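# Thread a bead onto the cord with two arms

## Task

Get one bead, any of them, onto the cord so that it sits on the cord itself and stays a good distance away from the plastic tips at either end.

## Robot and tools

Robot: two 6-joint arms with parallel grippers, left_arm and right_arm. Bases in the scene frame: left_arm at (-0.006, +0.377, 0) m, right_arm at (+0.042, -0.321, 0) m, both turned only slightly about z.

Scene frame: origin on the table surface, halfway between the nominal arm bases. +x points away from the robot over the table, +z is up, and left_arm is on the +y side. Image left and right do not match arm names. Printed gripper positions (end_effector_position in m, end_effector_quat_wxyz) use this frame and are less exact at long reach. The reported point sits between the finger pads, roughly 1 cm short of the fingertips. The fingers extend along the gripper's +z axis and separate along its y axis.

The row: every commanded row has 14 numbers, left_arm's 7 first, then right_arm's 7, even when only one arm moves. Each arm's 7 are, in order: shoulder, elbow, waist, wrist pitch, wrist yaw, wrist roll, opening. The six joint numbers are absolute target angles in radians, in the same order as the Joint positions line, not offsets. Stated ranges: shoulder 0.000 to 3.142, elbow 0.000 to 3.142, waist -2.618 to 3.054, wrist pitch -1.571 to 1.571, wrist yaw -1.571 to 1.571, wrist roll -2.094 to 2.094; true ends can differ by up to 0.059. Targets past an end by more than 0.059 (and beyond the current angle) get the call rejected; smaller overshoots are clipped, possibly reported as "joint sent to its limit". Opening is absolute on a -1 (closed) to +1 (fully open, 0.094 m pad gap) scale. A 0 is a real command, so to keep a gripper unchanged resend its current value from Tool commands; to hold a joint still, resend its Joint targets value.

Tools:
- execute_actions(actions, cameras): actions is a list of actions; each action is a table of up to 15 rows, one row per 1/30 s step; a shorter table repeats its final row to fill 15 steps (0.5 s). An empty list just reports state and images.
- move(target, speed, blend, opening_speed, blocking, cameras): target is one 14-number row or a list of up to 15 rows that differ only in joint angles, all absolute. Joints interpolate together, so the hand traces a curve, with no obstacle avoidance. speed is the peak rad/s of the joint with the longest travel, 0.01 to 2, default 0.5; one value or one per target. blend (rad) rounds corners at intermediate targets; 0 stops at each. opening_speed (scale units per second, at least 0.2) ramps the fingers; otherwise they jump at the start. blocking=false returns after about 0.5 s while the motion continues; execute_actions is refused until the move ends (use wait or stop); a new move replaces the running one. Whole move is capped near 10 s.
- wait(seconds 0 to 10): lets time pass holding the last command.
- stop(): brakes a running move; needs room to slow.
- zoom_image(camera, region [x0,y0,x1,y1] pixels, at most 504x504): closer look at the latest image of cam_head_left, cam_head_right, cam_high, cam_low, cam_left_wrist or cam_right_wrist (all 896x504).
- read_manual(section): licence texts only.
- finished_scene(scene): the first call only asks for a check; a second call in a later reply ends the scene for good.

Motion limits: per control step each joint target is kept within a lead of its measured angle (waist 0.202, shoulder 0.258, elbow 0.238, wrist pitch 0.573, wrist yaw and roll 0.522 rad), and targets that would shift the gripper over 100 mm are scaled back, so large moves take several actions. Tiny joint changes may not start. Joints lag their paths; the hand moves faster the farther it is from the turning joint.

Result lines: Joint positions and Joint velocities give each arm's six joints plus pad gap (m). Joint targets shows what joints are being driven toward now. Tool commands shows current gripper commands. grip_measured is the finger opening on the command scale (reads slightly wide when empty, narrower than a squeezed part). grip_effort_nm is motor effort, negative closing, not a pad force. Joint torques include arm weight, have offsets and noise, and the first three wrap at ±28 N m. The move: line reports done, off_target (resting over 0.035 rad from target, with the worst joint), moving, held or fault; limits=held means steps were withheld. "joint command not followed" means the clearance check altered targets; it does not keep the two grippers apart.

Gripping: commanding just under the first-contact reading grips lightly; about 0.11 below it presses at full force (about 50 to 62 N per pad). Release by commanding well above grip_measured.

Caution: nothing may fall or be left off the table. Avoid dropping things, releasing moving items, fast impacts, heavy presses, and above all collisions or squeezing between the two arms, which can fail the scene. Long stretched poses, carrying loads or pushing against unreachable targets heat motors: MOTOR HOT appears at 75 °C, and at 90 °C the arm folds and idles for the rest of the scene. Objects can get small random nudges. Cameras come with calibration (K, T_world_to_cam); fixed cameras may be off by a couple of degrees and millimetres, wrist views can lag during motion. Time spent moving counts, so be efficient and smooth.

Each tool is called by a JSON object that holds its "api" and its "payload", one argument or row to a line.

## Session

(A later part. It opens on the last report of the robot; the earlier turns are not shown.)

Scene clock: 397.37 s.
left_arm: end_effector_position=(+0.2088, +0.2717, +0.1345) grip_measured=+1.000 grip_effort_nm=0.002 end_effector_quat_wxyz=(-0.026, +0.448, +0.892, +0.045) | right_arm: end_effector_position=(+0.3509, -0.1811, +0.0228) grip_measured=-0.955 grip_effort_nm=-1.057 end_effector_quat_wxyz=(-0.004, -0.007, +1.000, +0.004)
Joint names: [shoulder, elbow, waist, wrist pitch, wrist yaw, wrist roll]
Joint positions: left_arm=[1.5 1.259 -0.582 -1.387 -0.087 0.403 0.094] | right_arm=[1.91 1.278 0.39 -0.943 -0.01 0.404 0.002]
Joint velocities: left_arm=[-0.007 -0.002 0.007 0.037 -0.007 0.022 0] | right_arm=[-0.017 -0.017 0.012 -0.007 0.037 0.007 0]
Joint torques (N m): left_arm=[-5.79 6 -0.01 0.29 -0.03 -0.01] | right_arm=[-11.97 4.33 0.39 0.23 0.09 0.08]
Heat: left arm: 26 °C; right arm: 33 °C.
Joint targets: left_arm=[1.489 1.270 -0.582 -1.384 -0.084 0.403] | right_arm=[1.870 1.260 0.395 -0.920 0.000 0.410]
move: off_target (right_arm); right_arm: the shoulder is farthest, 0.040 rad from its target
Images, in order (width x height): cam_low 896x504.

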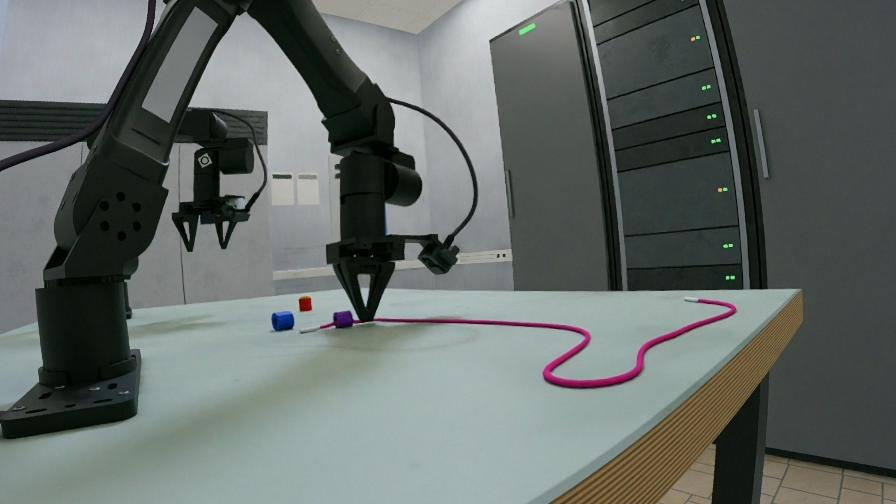

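{"api": "move", "payload": {
  "target": [1.489,1.27,-0.582,-1.384,-0.084,0.403,1,1.89,1.27,0.4,-0.93,0,0.41,-0.7],
  "cameras": []
}}

{"api": "move", "payload": {
  "target": [1.489,1.27,-0.582,-1.384,-0.084,0.403,1,1.995,1.39,0.346,-0.97,0,0.37,-0.7],
  "speed": 0.3,
  "cameras": []
}}

{"api": "move", "payload": {
  "target": [1.489,1.27,-0.582,-1.384,-0.084,0.403,1,1.995,1.39,0.346,-0.97,0,0.37,-0.97],
  "opening_speed": 0.7,
  "cameras": ["cam_right_wrist"]
}}

{"api": "move", "payload": {
  "target": [1.489,1.27,-0.582,-1.384,-0.084,0.403,1,1.87,1.26,0.395,-0.92,0,0.41,-0.97],
  "speed": 0.3,
  "cameras": ["cam_low","cam_head_left","cam_right_wrist"]
}}

{"api": "zoom_image", "payload": {
  "camera": "cam_low",
  "region": [260, 270, 400, 350]
}}

{"api": "zoom_image", "payload": {
  "camera": "cam_head_left",
  "region": [420, 210, 540, 300]
}}

Scene clock: 410.63 s.
left_arm: end_effector_position=(+0.2088, +0.2717, +0.1345) grip_measured=+1.000 grip_effort_nm=0.002 end_effector_quat_wxyz=(-0.026, +0.448, +0.892, +0.045) | right_arm: end_effector_position=(+0.3511, -0.1810, +0.0228) grip_measured=-0.703 grip_effort_nm=0.129 end_effector_quat_wxyz=(-0.004, -0.006, +1.000, +0.004)
Joint names: [shoulder, elbow, waist, wrist pitch, wrist yaw, wrist roll]
Joint positions: left_arm=[1.5 1.259 -0.582 -1.387 -0.087 0.403 0.094] | right_arm=[1.91 1.278 0.39 -0.942 -0.01 0.405 0.014]
Joint velocities: left_arm=[0.002 -0.002 -0.007 -0.095 0.037 -0.051 0] | right_arm=[0.012 -0.012 0.007 -0.081 -0.037 -0.037 0.001]
Joint torques (N m): left_arm=[-5.82 6 -0.03 0.29 -0.03 -0.01] | right_arm=[-10.3 5.03 0.87 0.12 0.08 0.07]
Heat: left arm: 26 °C; right arm: 35 °C.
Joint targets: left_arm=[1.489 1.270 -0.582 -1.384 -0.084 0.403] | right_arm=[1.890 1.270 0.400 -0.930 0.000 0.410]
move: done
No camera images: "cameras" was empty.

Scene clock: 411.53 s.
left_arm: end_effector_position=(+0.2088, +0.2717, +0.1345) grip_measured=+1.000 grip_effort_nm=-0.002 end_effector_quat_wxyz=(-0.026, +0.448, +0.892, +0.045) | right_arm: end_effector_position=(+0.3727, -0.1859, +0.0216) grip_measured=-0.703 grip_effort_nm=0.134 end_effector_quat_wxyz=(-0.002, -0.002, +1.000, +0.005)
Joint names: [shoulder, elbow, waist, wrist pitch, wrist yaw, wrist roll]
Joint positions: left_arm=[1.5 1.259 -0.582 -1.387 -0.087 0.403 0.094] | right_arm=[1.971 1.359 0.353 -0.958 -0.011 0.375 0.014]
Joint velocities: left_arm=[0.017 0.007 0.002 -0.007 -0.022 0.066 0] | right_arm=[-0.007 -0.007 -0.007 0.051 0.037 -0.037 0]
Joint torques (N m): left_arm=[-5.83 5.98 -0.02 0.29 -0.04 -0.01] | right_arm=[-7.54 8.08 -0.58 -0.11 0.09 -0.05]
Heat: left arm: 26 °C; right arm: 35 °C.
Joint targets: left_arm=[1.489 1.270 -0.582 -1.384 -0.084 0.403] | right_arm=[1.995 1.390 0.346 -0.970 0.000 0.370]
move: done
No camera images: "cameras" was empty.

Scene clock: 412.13 s.
left_arm: end_effector_position=(+0.2088, +0.2717, +0.1345) grip_measured=+1.000 grip_effort_nm=-0.002 end_effector_quat_wxyz=(-0.026, +0.448, +0.892, +0.045) | right_arm: end_effector_position=(+0.3727, -0.1859, +0.0216) grip_measured=-0.950 grip_effort_nm=-0.974 end_effector_quat_wxyz=(-0.002, -0.003, +1.000, +0.005)
Joint names: [shoulder, elbow, waist, wrist pitch, wrist yaw, wrist roll]
Joint positions: left_arm=[1.5 1.259 -0.582 -1.387 -0.087 0.403 0.094] | right_arm=[1.971 1.359 0.353 -0.958 -0.011 0.375 0.002]
Joint velocities: left_arm=[-0.007 -0.012 -0.002 -0.095 0.022 -0.066 0] | right_arm=[0.017 0.002 -0.007 -0.051 -0.007 -0.022 -0.003]
Joint torques (N m): left_arm=[-5.81 6 -0.03 0.29 -0.04 -0.01] | right_arm=[-7.49 8.08 -0.55 -0.09 0.1 -0.03]
Heat: left arm: 26 °C; right arm: 35 °C.
Joint targets: left_arm=[1.489 1.270 -0.582 -1.384 -0.084 0.403] | right_arm=[1.995 1.390 0.346 -0.970 0.000 0.370]
move: done
camera_calibration:
cam_right_wrist: T_world_to_cam=[[-0.0951856, -0.995407, -0.0102571, -0.147433], [-0.730923, 0.0628919, 0.679556, 0.294571], [-0.67579, 0.0721812, -0.733552, 0.397046], [0, 0, 0, 1]] pos_world=[0.469595, -0.193941, 0.0895636]
Images, in order (width x height): cam_right_wrist 896x504.

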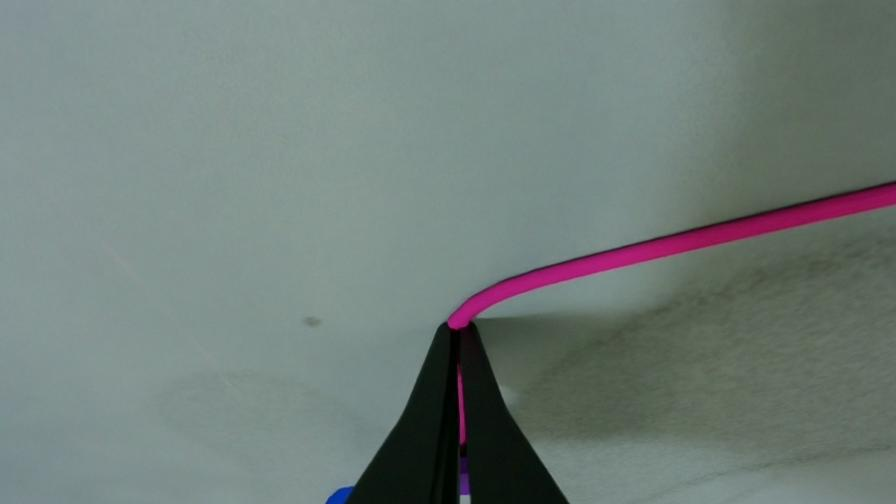

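Scene clock: 413.07 s.
left_arm: end_effector_position=(+0.2088, +0.2717, +0.1345) grip_measured=+1.000 grip_effort_nm=0.002 end_effector_quat_wxyz=(-0.026, +0.448, +0.892, +0.045) | right_arm: end_effector_position=(+0.3509, -0.1810, +0.0228) grip_measured=-0.956 grip_effort_nm=-1.053 end_effector_quat_wxyz=(-0.004, -0.007, +1.000, +0.004)
Joint names: [shoulder, elbow, waist, wrist pitch, wrist yaw, wrist roll]
Joint positions: left_arm=[1.5 1.259 -0.582 -1.387 -0.087 0.403 0.094] | right_arm=[1.91 1.278 0.391 -0.943 -0.01 0.404 0.002]
Joint velocities: left_arm=[0.002 0.002 -0.007 -0.037 -0.022 -0.022 0] | right_arm=[-0.007 -0.002 0.002 -0.037 -0.051 -0.051 0]
Joint torques (N m): left_arm=[-5.82 6 -0.05 0.29 -0.03 -0.01] | right_arm=[-11.96 4.23 0.51 0.25 0.09 0.05]
Heat: left arm: 26 °C; right arm: 35 °C.
Joint targets: left_arm=[1.489 1.270 -0.582 -1.384 -0.084 0.403] | right_arm=[1.870 1.260 0.395 -0.920 0.000 0.410]
move: off_target (right_arm); right_arm: the shoulder is farthest, 0.040 rad from its target
camera_calibration:
cam_right_wrist: T_world_to_cam=[[-0.086862, -0.996198, -0.00671956, -0.147802], [-0.728442, 0.0589113, 0.68257, 0.275846], [-0.679579, 0.0641842, -0.730789, 0.382623], [0, 0, 0, 1]] pos_world=[0.448122, -0.188049, 0.0903391]
Images, in order (width x height): cam_head_left 896x504, cam_low 896x504, cam_right_wrist 896x504.

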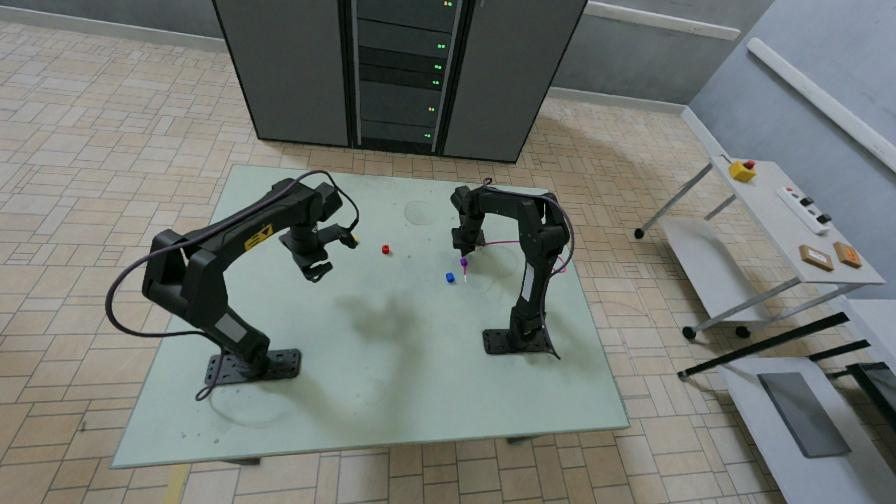

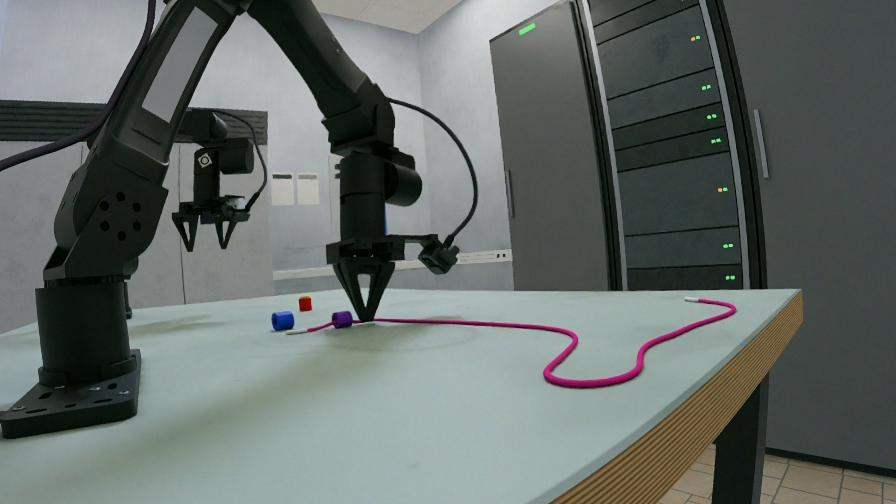

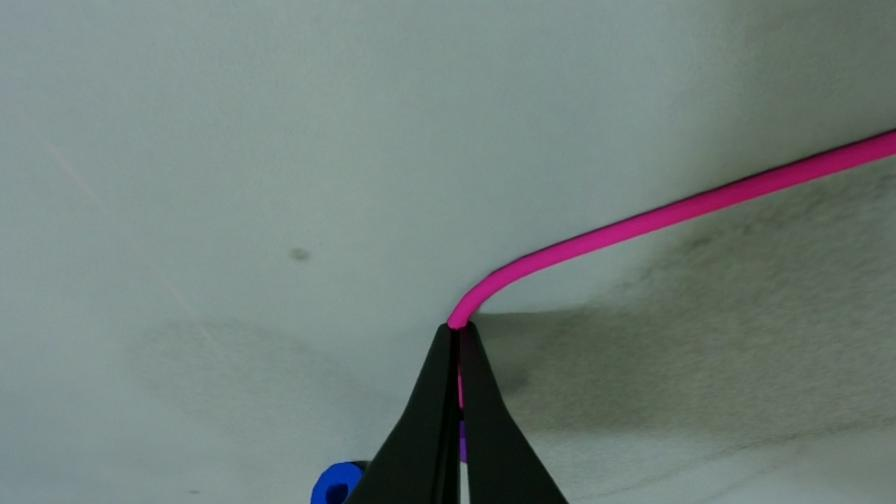

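Scaled by 3.600 from the camera's 896x504 image, which has a finer 1280x720 frame.

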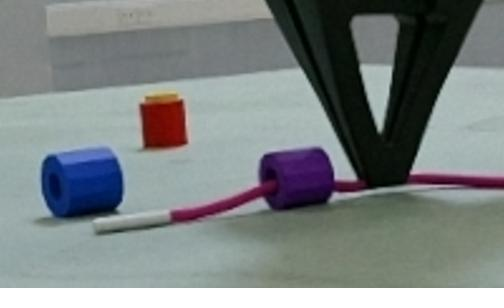

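Scaled by 4.200 from the camera's 896x504 image, which has a finer 1280x720 frame.

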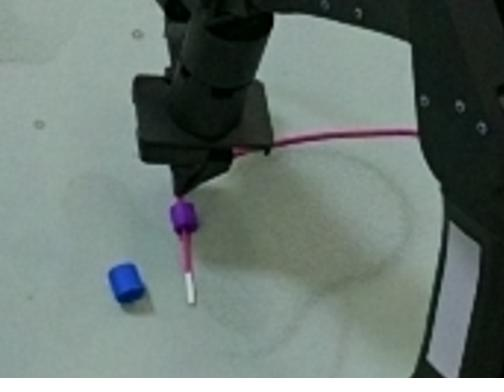

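{"api": "move", "payload": {
  "target": [1.489,1.27,-0.582,-1.384,-0.084,0.403,1,1.89,1.27,0.4,-0.93,0,0.41,-0.7],
  "cameras": []
}}

{"api": "move", "payload": {
  "target": [1.489,1.27,-0.582,-1.384,-0.084,0.403,1,1.995,1.39,0.346,-0.97,0,0.37,-0.7],
  "speed": 0.3,
  "cameras": []
}}

{"api": "move", "payload": {
  "target": [1.489,1.27,-0.582,-1.384,-0.084,0.403,1,1.995,1.39,0.346,-0.97,0,0.37,-0.97],
  "opening_speed": 0.7,
  "cameras": []
}}

{"api": "move", "payload": {
  "target": [1.489,1.27,-0.582,-1.384,-0.084,0.403,1,1.87,1.26,0.395,-0.92,0,0.41,-0.97],
  "speed": 0.3,
  "cameras": ["cam_low","cam_right_wrist"]
}}

{"api": "zoom_image", "payload": {
  "camera": "cam_low",
  "region": [240, 270, 400, 350]
}}

Scene clock: 422.77 s.
left_arm: end_effector_position=(+0.2088, +0.2717, +0.1345) grip_measured=+1.000 grip_effort_nm=0.002 end_effector_quat_wxyz=(-0.026, +0.448, +0.892, +0.045) | right_arm: end_effector_position=(+0.3511, -0.1810, +0.0228) grip_measured=-0.703 grip_effort_nm=0.134 end_effector_quat_wxyz=(-0.004, -0.006, +1.000, +0.004)
Joint names: [shoulder, elbow, waist, wrist pitch, wrist yaw, wrist roll]
Joint positions: left_arm=[1.5 1.259 -0.582 -1.387 -0.087 0.403 0.094] | right_arm=[1.91 1.278 0.391 -0.942 -0.01 0.405 0.014]
Joint velocities: left_arm=[0.012 -0.002 -0.022 0.007 0.037 -0.066 0] | right_arm=[-0.022 -0.007 -0.007 0.022 -0.051 -0.022 0]
Joint torques (N m): left_arm=[-5.81 6.01 -0.03 0.28 -0.03 -0.01] | right_arm=[-10.33 5 0.85 0.13 0.07 0.07]
Heat: left arm: 26 °C; right arm: 36 °C.
Joint targets: left_arm=[1.489 1.270 -0.582 -1.384 -0.084 0.403] | right_arm=[1.890 1.270 0.400 -0.930 0.000 0.410]
move: done
No camera images: "cameras" was empty.

Scene clock: 423.67 s.
left_arm: end_effector_position=(+0.2088, +0.2717, +0.1345) grip_measured=+1.000 grip_effort_nm=0.002 end_effector_quat_wxyz=(-0.026, +0.448, +0.892, +0.045) | right_arm: end_effector_position=(+0.3727, -0.1860, +0.0216) grip_measured=-0.703 grip_effort_nm=0.129 end_effector_quat_wxyz=(-0.002, -0.002, +1.000, +0.005)
Joint names: [shoulder, elbow, waist, wrist pitch, wrist yaw, wrist roll]
Joint positions: left_arm=[1.5 1.259 -0.582 -1.387 -0.087 0.403 0.094] | right_arm=[1.971 1.359 0.353 -0.958 -0.011 0.375 0.014]
Joint velocities: left_arm=[-0.007 0.007 -0.007 0.007 -0.007 -0.037 0] | right_arm=[-0.012 -0.012 -0.007 -0.022 -0.022 -0.037 -0.001]
Joint torques (N m): left_arm=[-5.82 6 -0.02 0.29 -0.04 -0.01] | right_arm=[-7.56 8.05 -0.62 -0.1 0.08 -0.03]
Heat: left arm: 26 °C; right arm: 35 °C.
Joint targets: left_arm=[1.489 1.270 -0.582 -1.384 -0.084 0.403] | right_arm=[1.995 1.390 0.346 -0.970 0.000 0.370]
move: done
No camera images: "cameras" was empty.

Scene clock: 424.27 s.
left_arm: end_effector_position=(+0.2088, +0.2717, +0.1345) grip_measured=+1.000 grip_effort_nm=-0.002 end_effector_quat_wxyz=(-0.026, +0.448, +0.892, +0.045) | right_arm: end_effector_position=(+0.3727, -0.1860, +0.0216) grip_measured=-0.949 grip_effort_nm=-0.974 end_effector_quat_wxyz=(-0.002, -0.003, +1.000, +0.005)
Joint names: [shoulder, elbow, waist, wrist pitch, wrist yaw, wrist roll]
Joint positions: left_arm=[1.5 1.259 -0.582 -1.387 -0.087 0.403 0.094] | right_arm=[1.971 1.359 0.353 -0.958 -0.011 0.375 0.002]
Joint velocities: left_arm=[0.017 -0.007 0.007 -0.022 -0.022 -0.007 0] | right_arm=[-0.017 0.007 -0.012 0.022 -0.007 -0.066 -0.003]
Joint torques (N m): left_arm=[-5.83 5.98 -0.03 0.29 -0.03 -0.01] | right_arm=[-7.51 8.1 -0.5 -0.12 0.1 -0.02]
Heat: left arm: 26 °C; right arm: 35 °C.
Joint targets: left_arm=[1.489 1.270 -0.582 -1.384 -0.084 0.403] | right_arm=[1.995 1.390 0.346 -0.970 0.000 0.370]
move: done
No camera images: "cameras" was empty.

Scene clock: 425.20 s.
left_arm: end_effector_position=(+0.2088, +0.2717, +0.1345) grip_measured=+1.000 grip_effort_nm=0.002 end_effector_quat_wxyz=(-0.026, +0.448, +0.892, +0.045) | right_arm: end_effector_position=(+0.3508, -0.1811, +0.0227) grip_measured=-0.955 grip_effort_nm=-1.053 end_effector_quat_wxyz=(-0.004, -0.007, +1.000, +0.004)
Joint names: [shoulder, elbow, waist, wrist pitch, wrist yaw, wrist roll]
Joint positions: left_arm=[1.5 1.259 -0.582 -1.387 -0.087 0.403 0.094] | right_arm=[1.91 1.277 0.391 -0.943 -0.01 0.404 0.002]
Joint velocities: left_arm=[0.002 -0.002 0.002 0.037 0.051 -0.007 0] | right_arm=[-0.007 0.007 0.007 0.022 -0.066 -0.007 0]
Joint torques (N m): left_arm=[-5.82 5.98 -0.02 0.29 -0.04 -0.01] | right_arm=[-12.03 4.36 0.42 0.21 0.08 0.03]
Heat: left arm: 26 °C; right arm: 35 °C.
Joint targets: left_arm=[1.489 1.270 -0.582 -1.384 -0.084 0.403] | right_arm=[1.870 1.260 0.395 -0.920 0.000 0.410]
move: off_target (right_arm); right_arm: the shoulder is farthest, 0.040 rad from its target
camera_calibration:
cam_right_wrist: T_world_to_cam=[[-0.0868643, -0.996199, -0.00653503, -0.14787], [-0.728204, 0.059017, 0.682815, 0.275752], [-0.679834, 0.0640711, -0.730562, 0.382544], [0, 0, 0, 1]] pos_world=[0.448025, -0.188092, 0.0902179]
Images, in order (width x height): cam_low 896x504, cam_right_wrist 896x504.

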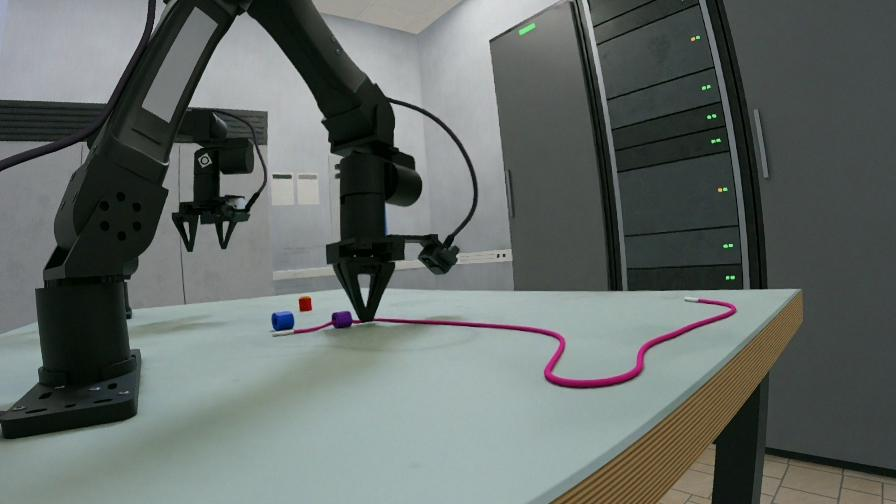

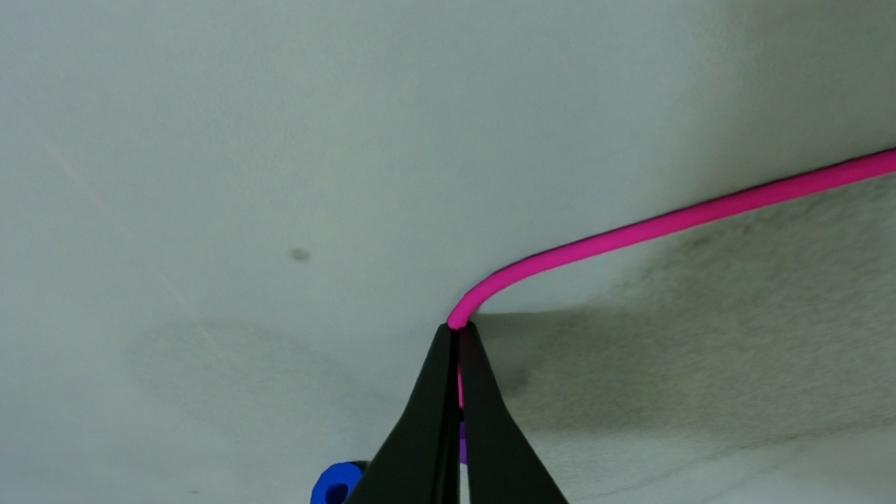

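Scaled by 3.150 from the camera's 896x504 image, which has a finer 1280x720 frame.

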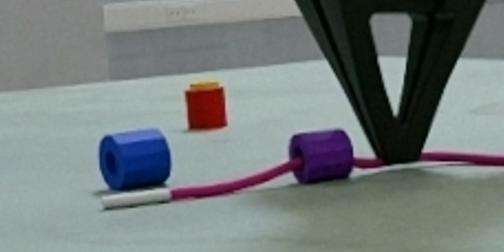

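{"api": "move", "payload": {
  "target": [1.489,1.27,-0.582,-1.384,-0.084,0.403,1,1.89,1.27,0.4,-0.93,0,0.41,-0.7],
  "cameras": []
}}

{"api": "move", "payload": {
  "target": [1.489,1.27,-0.582,-1.384,-0.084,0.403,1,1.995,1.39,0.346,-0.97,0,0.37,-0.7],
  "speed": 0.3,
  "cameras": []
}}

{"api": "move", "payload": {
  "target": [1.489,1.27,-0.582,-1.384,-0.084,0.403,1,1.995,1.39,0.346,-0.97,0,0.37,-0.97],
  "opening_speed": 0.7,
  "cameras": []
}}

{"api": "move", "payload": {
  "target": [1.489,1.27,-0.582,-1.384,-0.084,0.403,1,1.87,1.26,0.395,-0.92,0,0.41,-0.97],
  "speed": 0.3,
  "cameras": []
}}

{"api": "move", "payload": {
  "target": [1.489,1.27,-0.582,-1.384,-0.084,0.403,1,1.89,1.27,0.4,-0.93,0,0.41,-0.5],
  "cameras": []
}}

{"api": "move", "payload": {
  "target": [1.489,1.27,-0.582,-1.384,-0.084,0.403,1,1.873,1.838,0.37,-1.5,0,0.40,-0.5],
  "speed": 0.6
}}

{"api": "zoom_image", "payload": {
  "camera": "cam_right_wrist",
  "region": [350, 50, 700, 400]
}}

Scene clock: 439.63 s.
left_arm: end_effector_position=(+0.2088, +0.2717, +0.1345) grip_measured=+1.000 grip_effort_nm=0.002 end_effector_quat_wxyz=(-0.026, +0.448, +0.892, +0.045) | right_arm: end_effector_position=(+0.3509, -0.1810, +0.0227) grip_measured=-0.703 grip_effort_nm=0.134 end_effector_quat_wxyz=(-0.004, -0.006, +1.000, +0.004)
Joint names: [shoulder, elbow, waist, wrist pitch, wrist yaw, wrist roll]
Joint positions: left_arm=[1.5 1.259 -0.582 -1.387 -0.087 0.403 0.094] | right_arm=[1.91 1.277 0.391 -0.942 -0.01 0.405 0.014]
Joint velocities: left_arm=[-0.017 -0.002 -0.007 -0.051 -0.051 -0.007 0] | right_arm=[-0.017 -0.002 -0.007 0.037 -0.022 -0.066 0]
Joint torques (N m): left_arm=[-5.83 6 -0.03 0.28 -0.03 -0.01] | right_arm=[-10.3 5.04 0.85 0.13 0.08 0.06]
Heat: left arm: 26 °C; right arm: 36 °C.
Joint targets: left_arm=[1.489 1.270 -0.582 -1.384 -0.084 0.403] | right_arm=[1.890 1.270 0.400 -0.930 0.000 0.410]
move: done
No camera images: "cameras" was empty.

Scene clock: 440.53 s.
left_arm: end_effector_position=(+0.2088, +0.2717, +0.1345) grip_measured=+1.000 grip_effort_nm=0.002 end_effector_quat_wxyz=(-0.026, +0.448, +0.892, +0.045) | right_arm: end_effector_position=(+0.3727, -0.1860, +0.0216) grip_measured=-0.703 grip_effort_nm=0.134 end_effector_quat_wxyz=(-0.002, -0.002, +1.000, +0.005)
Joint names: [shoulder, elbow, waist, wrist pitch, wrist yaw, wrist roll]
Joint positions: left_arm=[1.5 1.259 -0.582 -1.387 -0.087 0.403 0.094] | right_arm=[1.971 1.359 0.353 -0.958 -0.011 0.375 0.014]
Joint velocities: left_arm=[0.002 -0.007 -0.002 -0.022 -0.037 -0.022 0] | right_arm=[-0.002 -0.007 -0.007 -0.125 -0.081 -0.051 0.001]
Joint torques (N m): left_arm=[-5.85 5.98 -0.03 0.29 -0.03 -0.01] | right_arm=[-7.51 8.1 -0.59 -0.11 0.09 -0.02]
Heat: left arm: 26 °C; right arm: 36 °C.
Joint targets: left_arm=[1.489 1.270 -0.582 -1.384 -0.084 0.403] | right_arm=[1.995 1.390 0.346 -0.970 0.000 0.370]
move: done
No camera images: "cameras" was empty.

Scene clock: 441.13 s.
left_arm: end_effector_position=(+0.2088, +0.2717, +0.1345) grip_measured=+1.000 grip_effort_nm=0.007 end_effector_quat_wxyz=(-0.026, +0.448, +0.892, +0.045) | right_arm: end_effector_position=(+0.3727, -0.1860, +0.0216) grip_measured=-0.948 grip_effort_nm=-0.965 end_effector_quat_wxyz=(-0.002, -0.003, +1.000, +0.005)
Joint names: [shoulder, elbow, waist, wrist pitch, wrist yaw, wrist roll]
Joint positions: left_arm=[1.5 1.259 -0.582 -1.387 -0.087 0.403 0.094] | right_arm=[1.971 1.359 0.353 -0.958 -0.011 0.375 0.002]
Joint velocities: left_arm=[-0.007 -0.002 0.002 0.051 -0.007 -0.022 0] | right_arm=[0.002 0.002 -0.017 0.037 -0.022 0.007 -0.001]
Joint torques (N m): left_arm=[-5.82 5.98 -0.03 0.29 -0.03 -0.01] | right_arm=[-7.58 8.05 -0.55 -0.09 0.08 -0.04]
Heat: left arm: 26 °C; right arm: 36 °C.
Joint targets: left_arm=[1.489 1.270 -0.582 -1.384 -0.084 0.403] | right_arm=[1.995 1.390 0.346 -0.970 0.000 0.370]
move: done
No camera images: "cameras" was empty.

Scene clock: 442.07 s.
left_arm: end_effector_position=(+0.2088, +0.2717, +0.1345) grip_measured=+1.000 grip_effort_nm=-0.002 end_effector_quat_wxyz=(-0.026, +0.448, +0.892, +0.045) | right_arm: end_effector_position=(+0.3507, -0.1811, +0.0227) grip_measured=-0.954 grip_effort_nm=-1.057 end_effector_quat_wxyz=(-0.004, -0.007, +1.000, +0.004)
Joint names: [shoulder, elbow, waist, wrist pitch, wrist yaw, wrist roll]
Joint positions: left_arm=[1.5 1.259 -0.582 -1.387 -0.087 0.403 0.094] | right_arm=[1.91 1.277 0.391 -0.943 -0.01 0.404 0.002]
Joint velocities: left_arm=[-0.017 0.007 0.002 0.022 -0.037 -0.037 0] | right_arm=[0.002 -0.002 -0.002 0.022 -0.051 -0.007 0]
Joint torques (N m): left_arm=[-5.82 5.98 -0.03 0.29 -0.03 -0.01] | right_arm=[-11.96 4.29 0.4 0.23 0.09 0.1]
Heat: left arm: 26 °C; right arm: 36 °C.
Joint targets: left_arm=[1.489 1.270 -0.582 -1.384 -0.084 0.403] | right_arm=[1.870 1.260 0.395 -0.920 0.000 0.410]
move: off_target (right_arm); right_arm: the shoulder is farthest, 0.040 rad from its target
No camera images: "cameras" was empty.

Scene clock: 442.77 s.
left_arm: end_effector_position=(+0.2088, +0.2717, +0.1345) grip_measured=+1.000 grip_effort_nm=0.002 end_effector_quat_wxyz=(-0.026, +0.448, +0.892, +0.045) | right_arm: end_effector_position=(+0.3508, -0.1811, +0.0227) grip_measured=-0.503 grip_effort_nm=0.139 end_effector_quat_wxyz=(-0.004, -0.007, +1.000, +0.004)
Joint names: [shoulder, elbow, waist, wrist pitch, wrist yaw, wrist roll]
Joint positions: left_arm=[1.5 1.259 -0.582 -1.387 -0.087 0.403 0.094] | right_arm=[1.91 1.277 0.391 -0.943 -0.01 0.405 0.023]
Joint velocities: left_arm=[0.007 -0.002 0.012 -0.007 0.022 0.007 0] | right_arm=[0.017 -0.012 -0.002 0.037 0.037 -0.022 0.002]
Joint torques (N m): left_arm=[-5.81 5.98 -0.03 0.28 -0.03 -0.01] | right_arm=[-10.33 5.01 0.84 0.13 0.08 0.04]
Heat: left arm: 26 °C; right arm: 36 °C.
Joint targets: left_arm=[1.489 1.270 -0.582 -1.384 -0.084 0.403] | right_arm=[1.890 1.270 0.400 -0.930 0.000 0.410]
move: done
No camera images: "cameras" was empty.

Scene clock: 444.53 s.
left_arm: end_effector_position=(+0.2088, +0.2717, +0.1345) grip_measured=+1.000 grip_effort_nm=-0.002 end_effector_quat_wxyz=(-0.026, +0.448, +0.892, +0.045) | right_arm: end_effector_position=(+0.3647, -0.1799, +0.1547) grip_measured=-0.503 grip_effort_nm=0.134 end_effector_quat_wxyz=(-0.009, +0.000, +1.000, +0.002)
Joint names: [shoulder, elbow, waist, wrist pitch, wrist yaw, wrist roll]
Joint positions: left_arm=[1.5 1.259 -0.582 -1.387 -0.087 0.403 0.094] | right_arm=[1.905 1.805 0.378 -1.485 -0.01 0.405 0.023]
Joint velocities: left_arm=[-0.002 0.007 0.017 -0.022 0.037 0.022 0] | right_arm=[-0.002 -0.007 0.002 -0.022 0.007 0.037 0.001]
Joint torques (N m): left_arm=[-5.82 6 -0.03 0.29 -0.03 -0.01] | right_arm=[-11.74 8.51 -0.65 -0.16 0.08 -0.03]
Heat: left arm: 26 °C; right arm: 36 °C.
Joint targets: left_arm=[1.489 1.270 -0.582 -1.384 -0.084 0.403] | right_arm=[1.873 1.838 0.370 -1.500 0.000 0.400]
move: done
camera_calibration:
cam_right_wrist: T_world_to_cam=[[-0.100574, -0.994928, -0.00190826, -0.140111], [-0.721309, 0.0715931, 0.688904, 0.194484], [-0.685273, 0.0706619, -0.72485, 0.49067], [0, 0, 0, 1]] pos_world=[0.462434, -0.187995, 0.221414]

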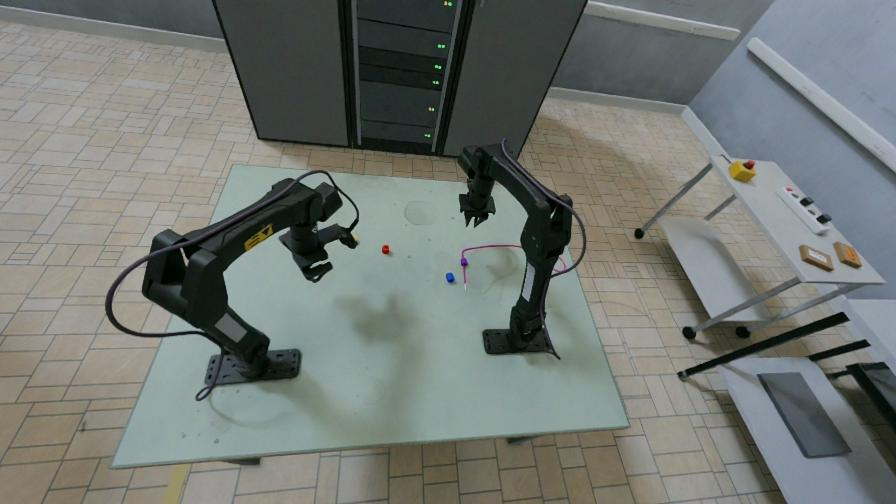

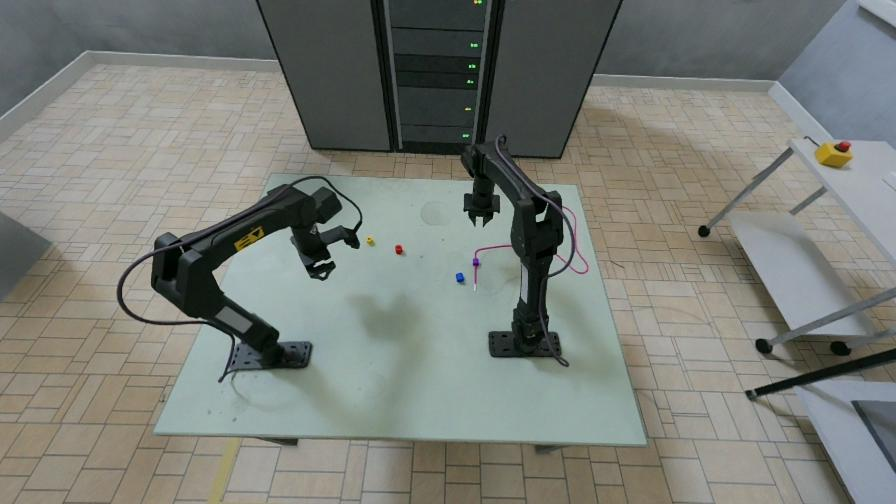

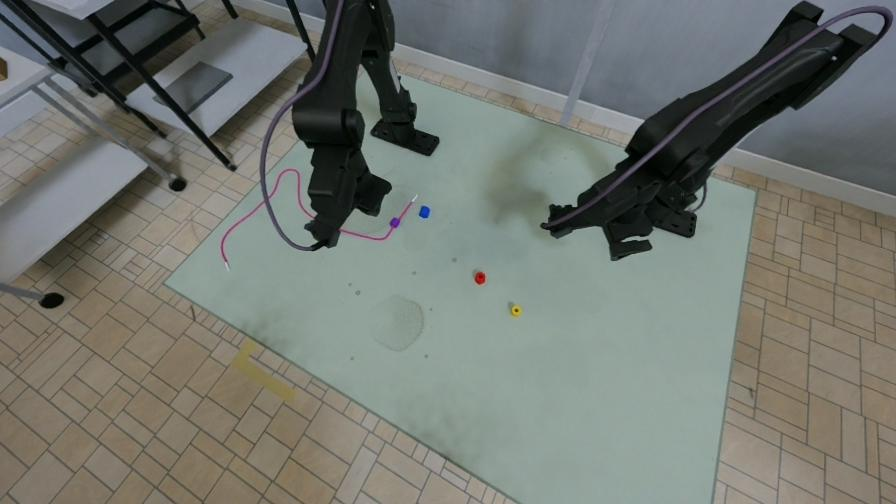

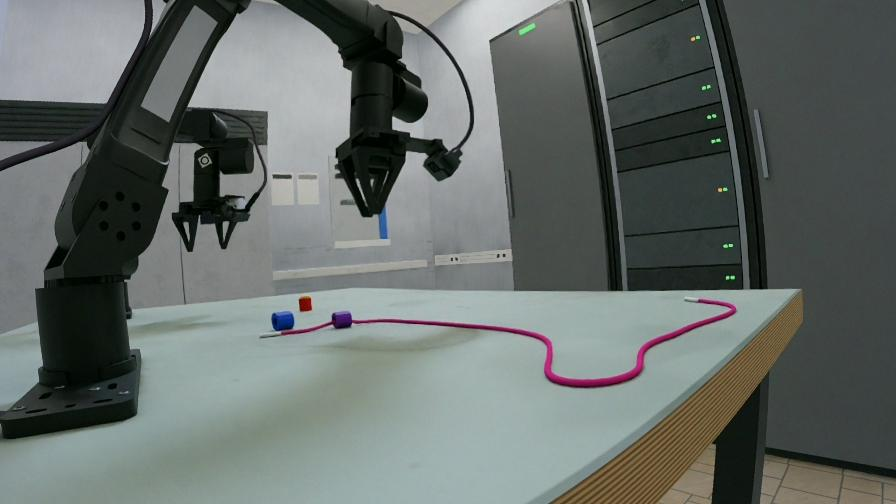

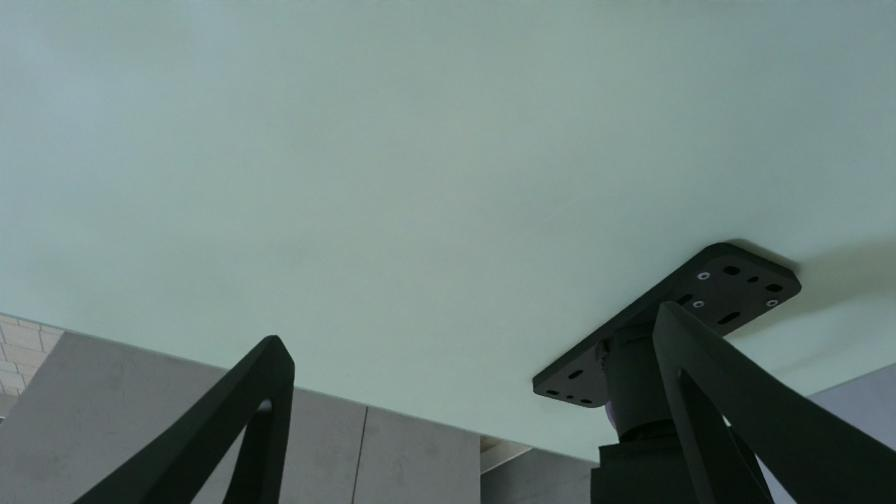

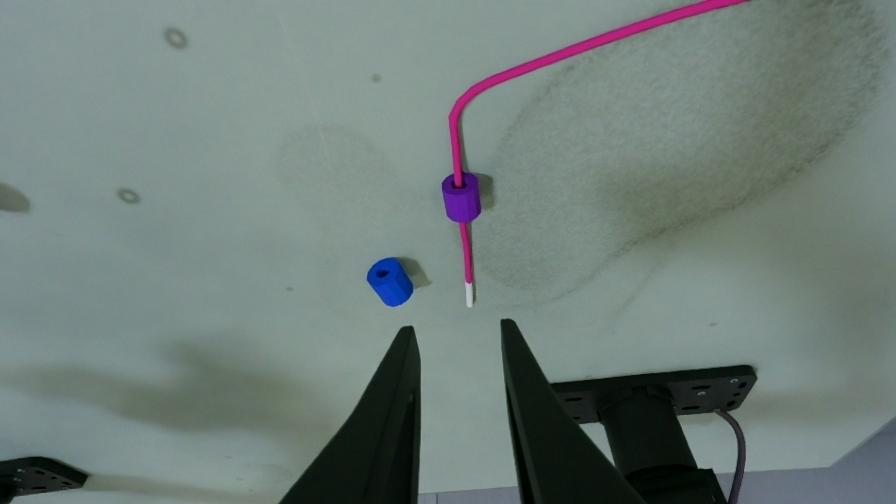

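Scaled by 1.440 from the camera's 896x504 image, which has a finer 1280x720 frame.

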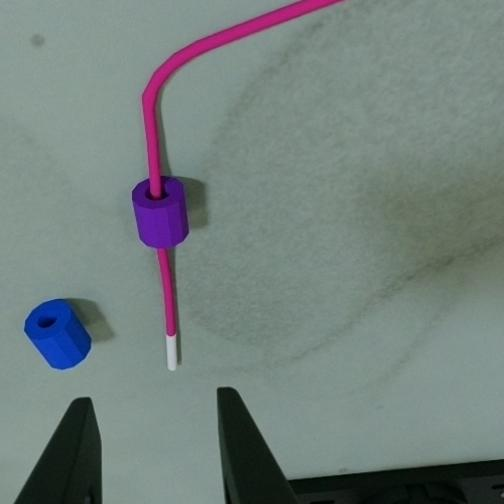

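{"api": "finished_scene", "payload": {
  "scene": 1
}}

This call ended nothing. Check each condition of the task against the scene as it is now, look again where you are not sure, and mend what is not met. Then call finished_scene again.

{"api": "finished_scene", "payload": {
  "scene": 1
}}

This call ended nothing: the second call must come in a later reply.

{"api": "execute_actions", "payload": {
  "actions": []
}}

Scene clock: 447.20 s.
left_arm: end_effector_position=(+0.2088, +0.2717, +0.1345) grip_measured=+1.000 grip_effort_nm=0.007 end_effector_quat_wxyz=(-0.026, +0.448, +0.892, +0.045) | right_arm: end_effector_position=(+0.3645, -0.1800, +0.1547) grip_measured=-0.503 grip_effort_nm=0.134 end_effector_quat_wxyz=(-0.009, +0.000, +1.000, +0.002)
Joint names: [shoulder, elbow, waist, wrist pitch, wrist yaw, wrist roll]
Joint positions: left_arm=[1.5 1.259 -0.582 -1.387 -0.087 0.403 0.094] | right_arm=[1.905 1.805 0.378 -1.485 -0.01 0.404 0.023]
Joint velocities: left_arm=[-0.007 -0.002 -0.002 0.007 -0.007 0.066 0] | right_arm=[0.002 0.002 0.017 0.007 -0.051 0.051 0]
Joint torques (N m): left_arm=[-5.83 6.02 -0.02 0.29 -0.03 -0.01] | right_arm=[-11.64 8.55 -0.64 -0.16 0.06 -0.04]
Heat: left arm: 26 °C; right arm: 36 °C.
Joint targets: left_arm=[1.489 1.270 -0.582 -1.384 -0.084 0.403] | right_arm=[1.873 1.838 0.370 -1.500 0.000 0.400]
Tool commands: left_gripper/opening=+1.0 right_gripper/opening=-0.5
camera_calibration:
cam_right_wrist: T_world_to_cam=[[-0.100195, -0.994967, -0.0015455, -0.140404], [-0.720854, 0.0715207, 0.689387, 0.194108], [-0.685807, 0.0701874, -0.724391, 0.490596], [0, 0, 0, 1]] pos_world=[0.46231, -0.188013, 0.221351]

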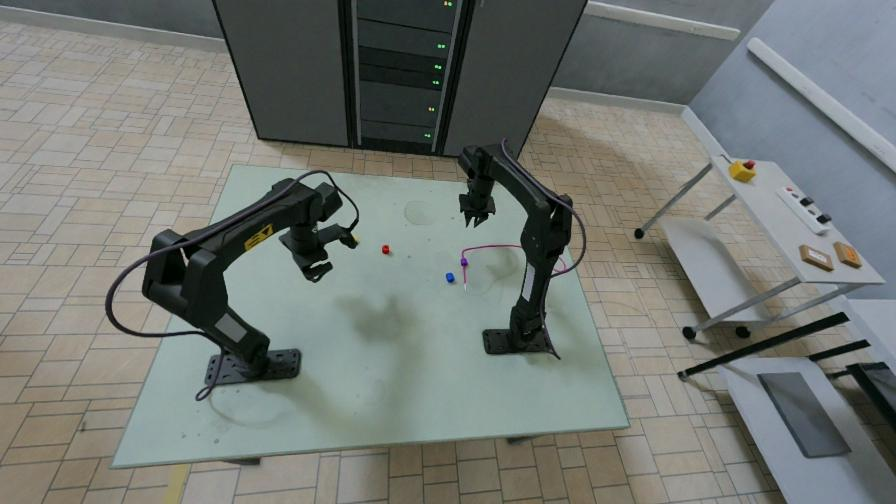

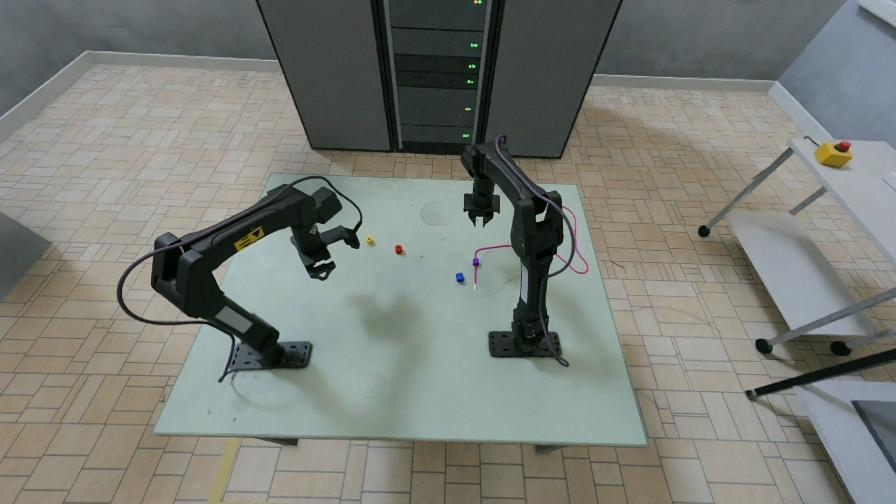

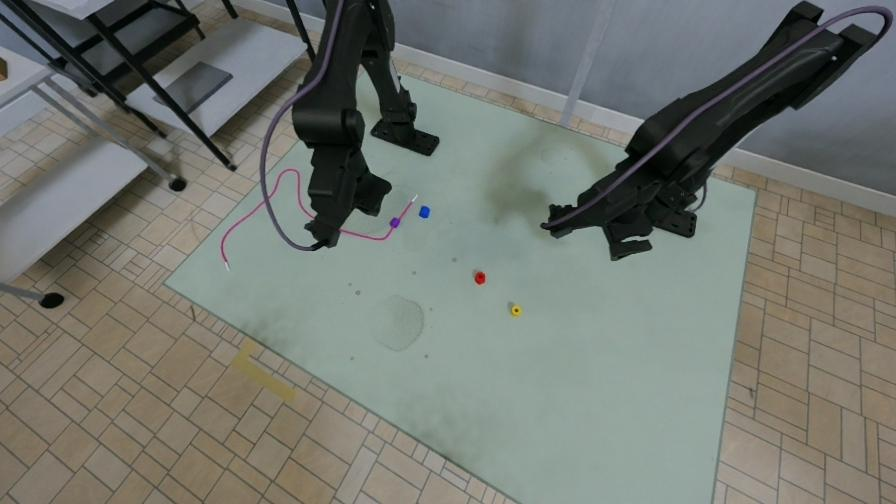

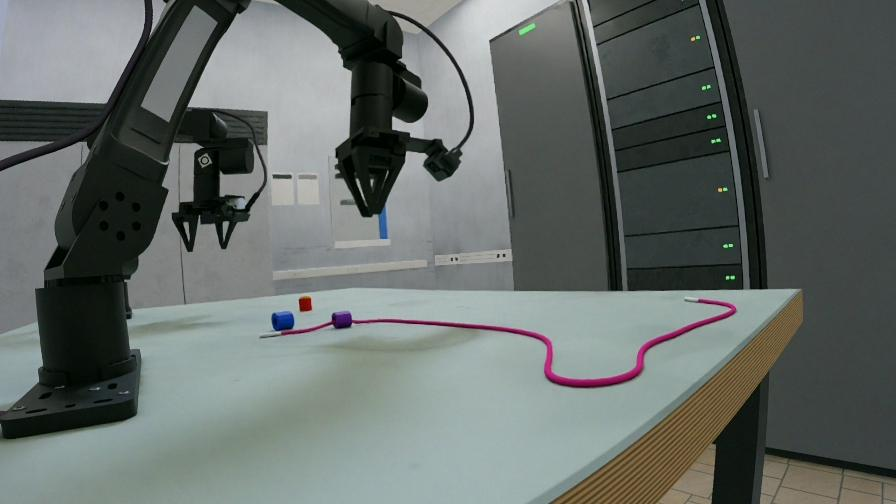

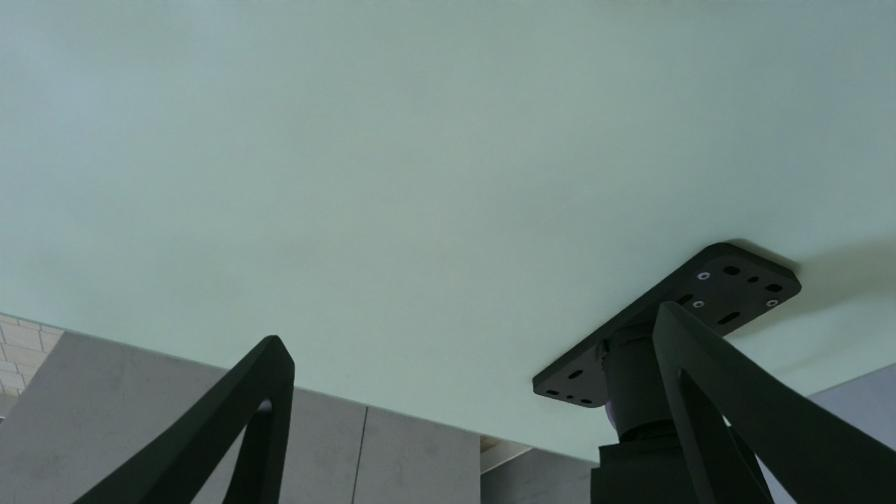

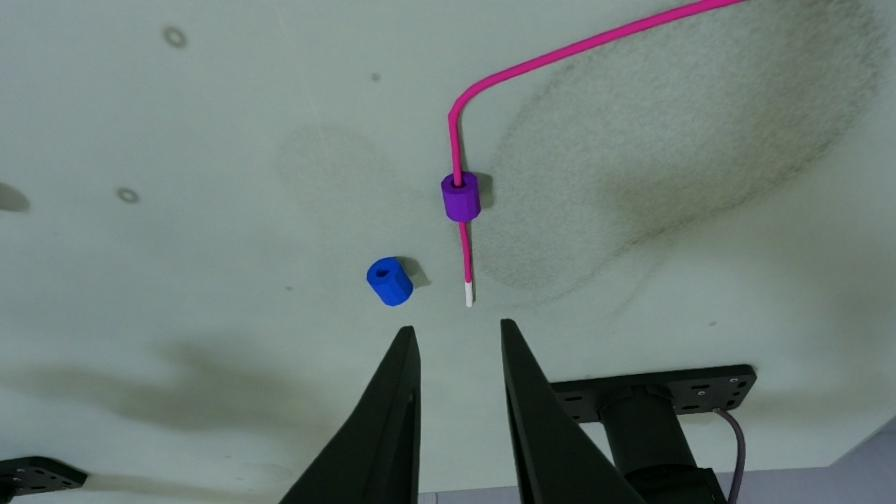

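{"api": "finished_scene", "payload": {
  "scene": 1
}}

The scene is finished: the task was done.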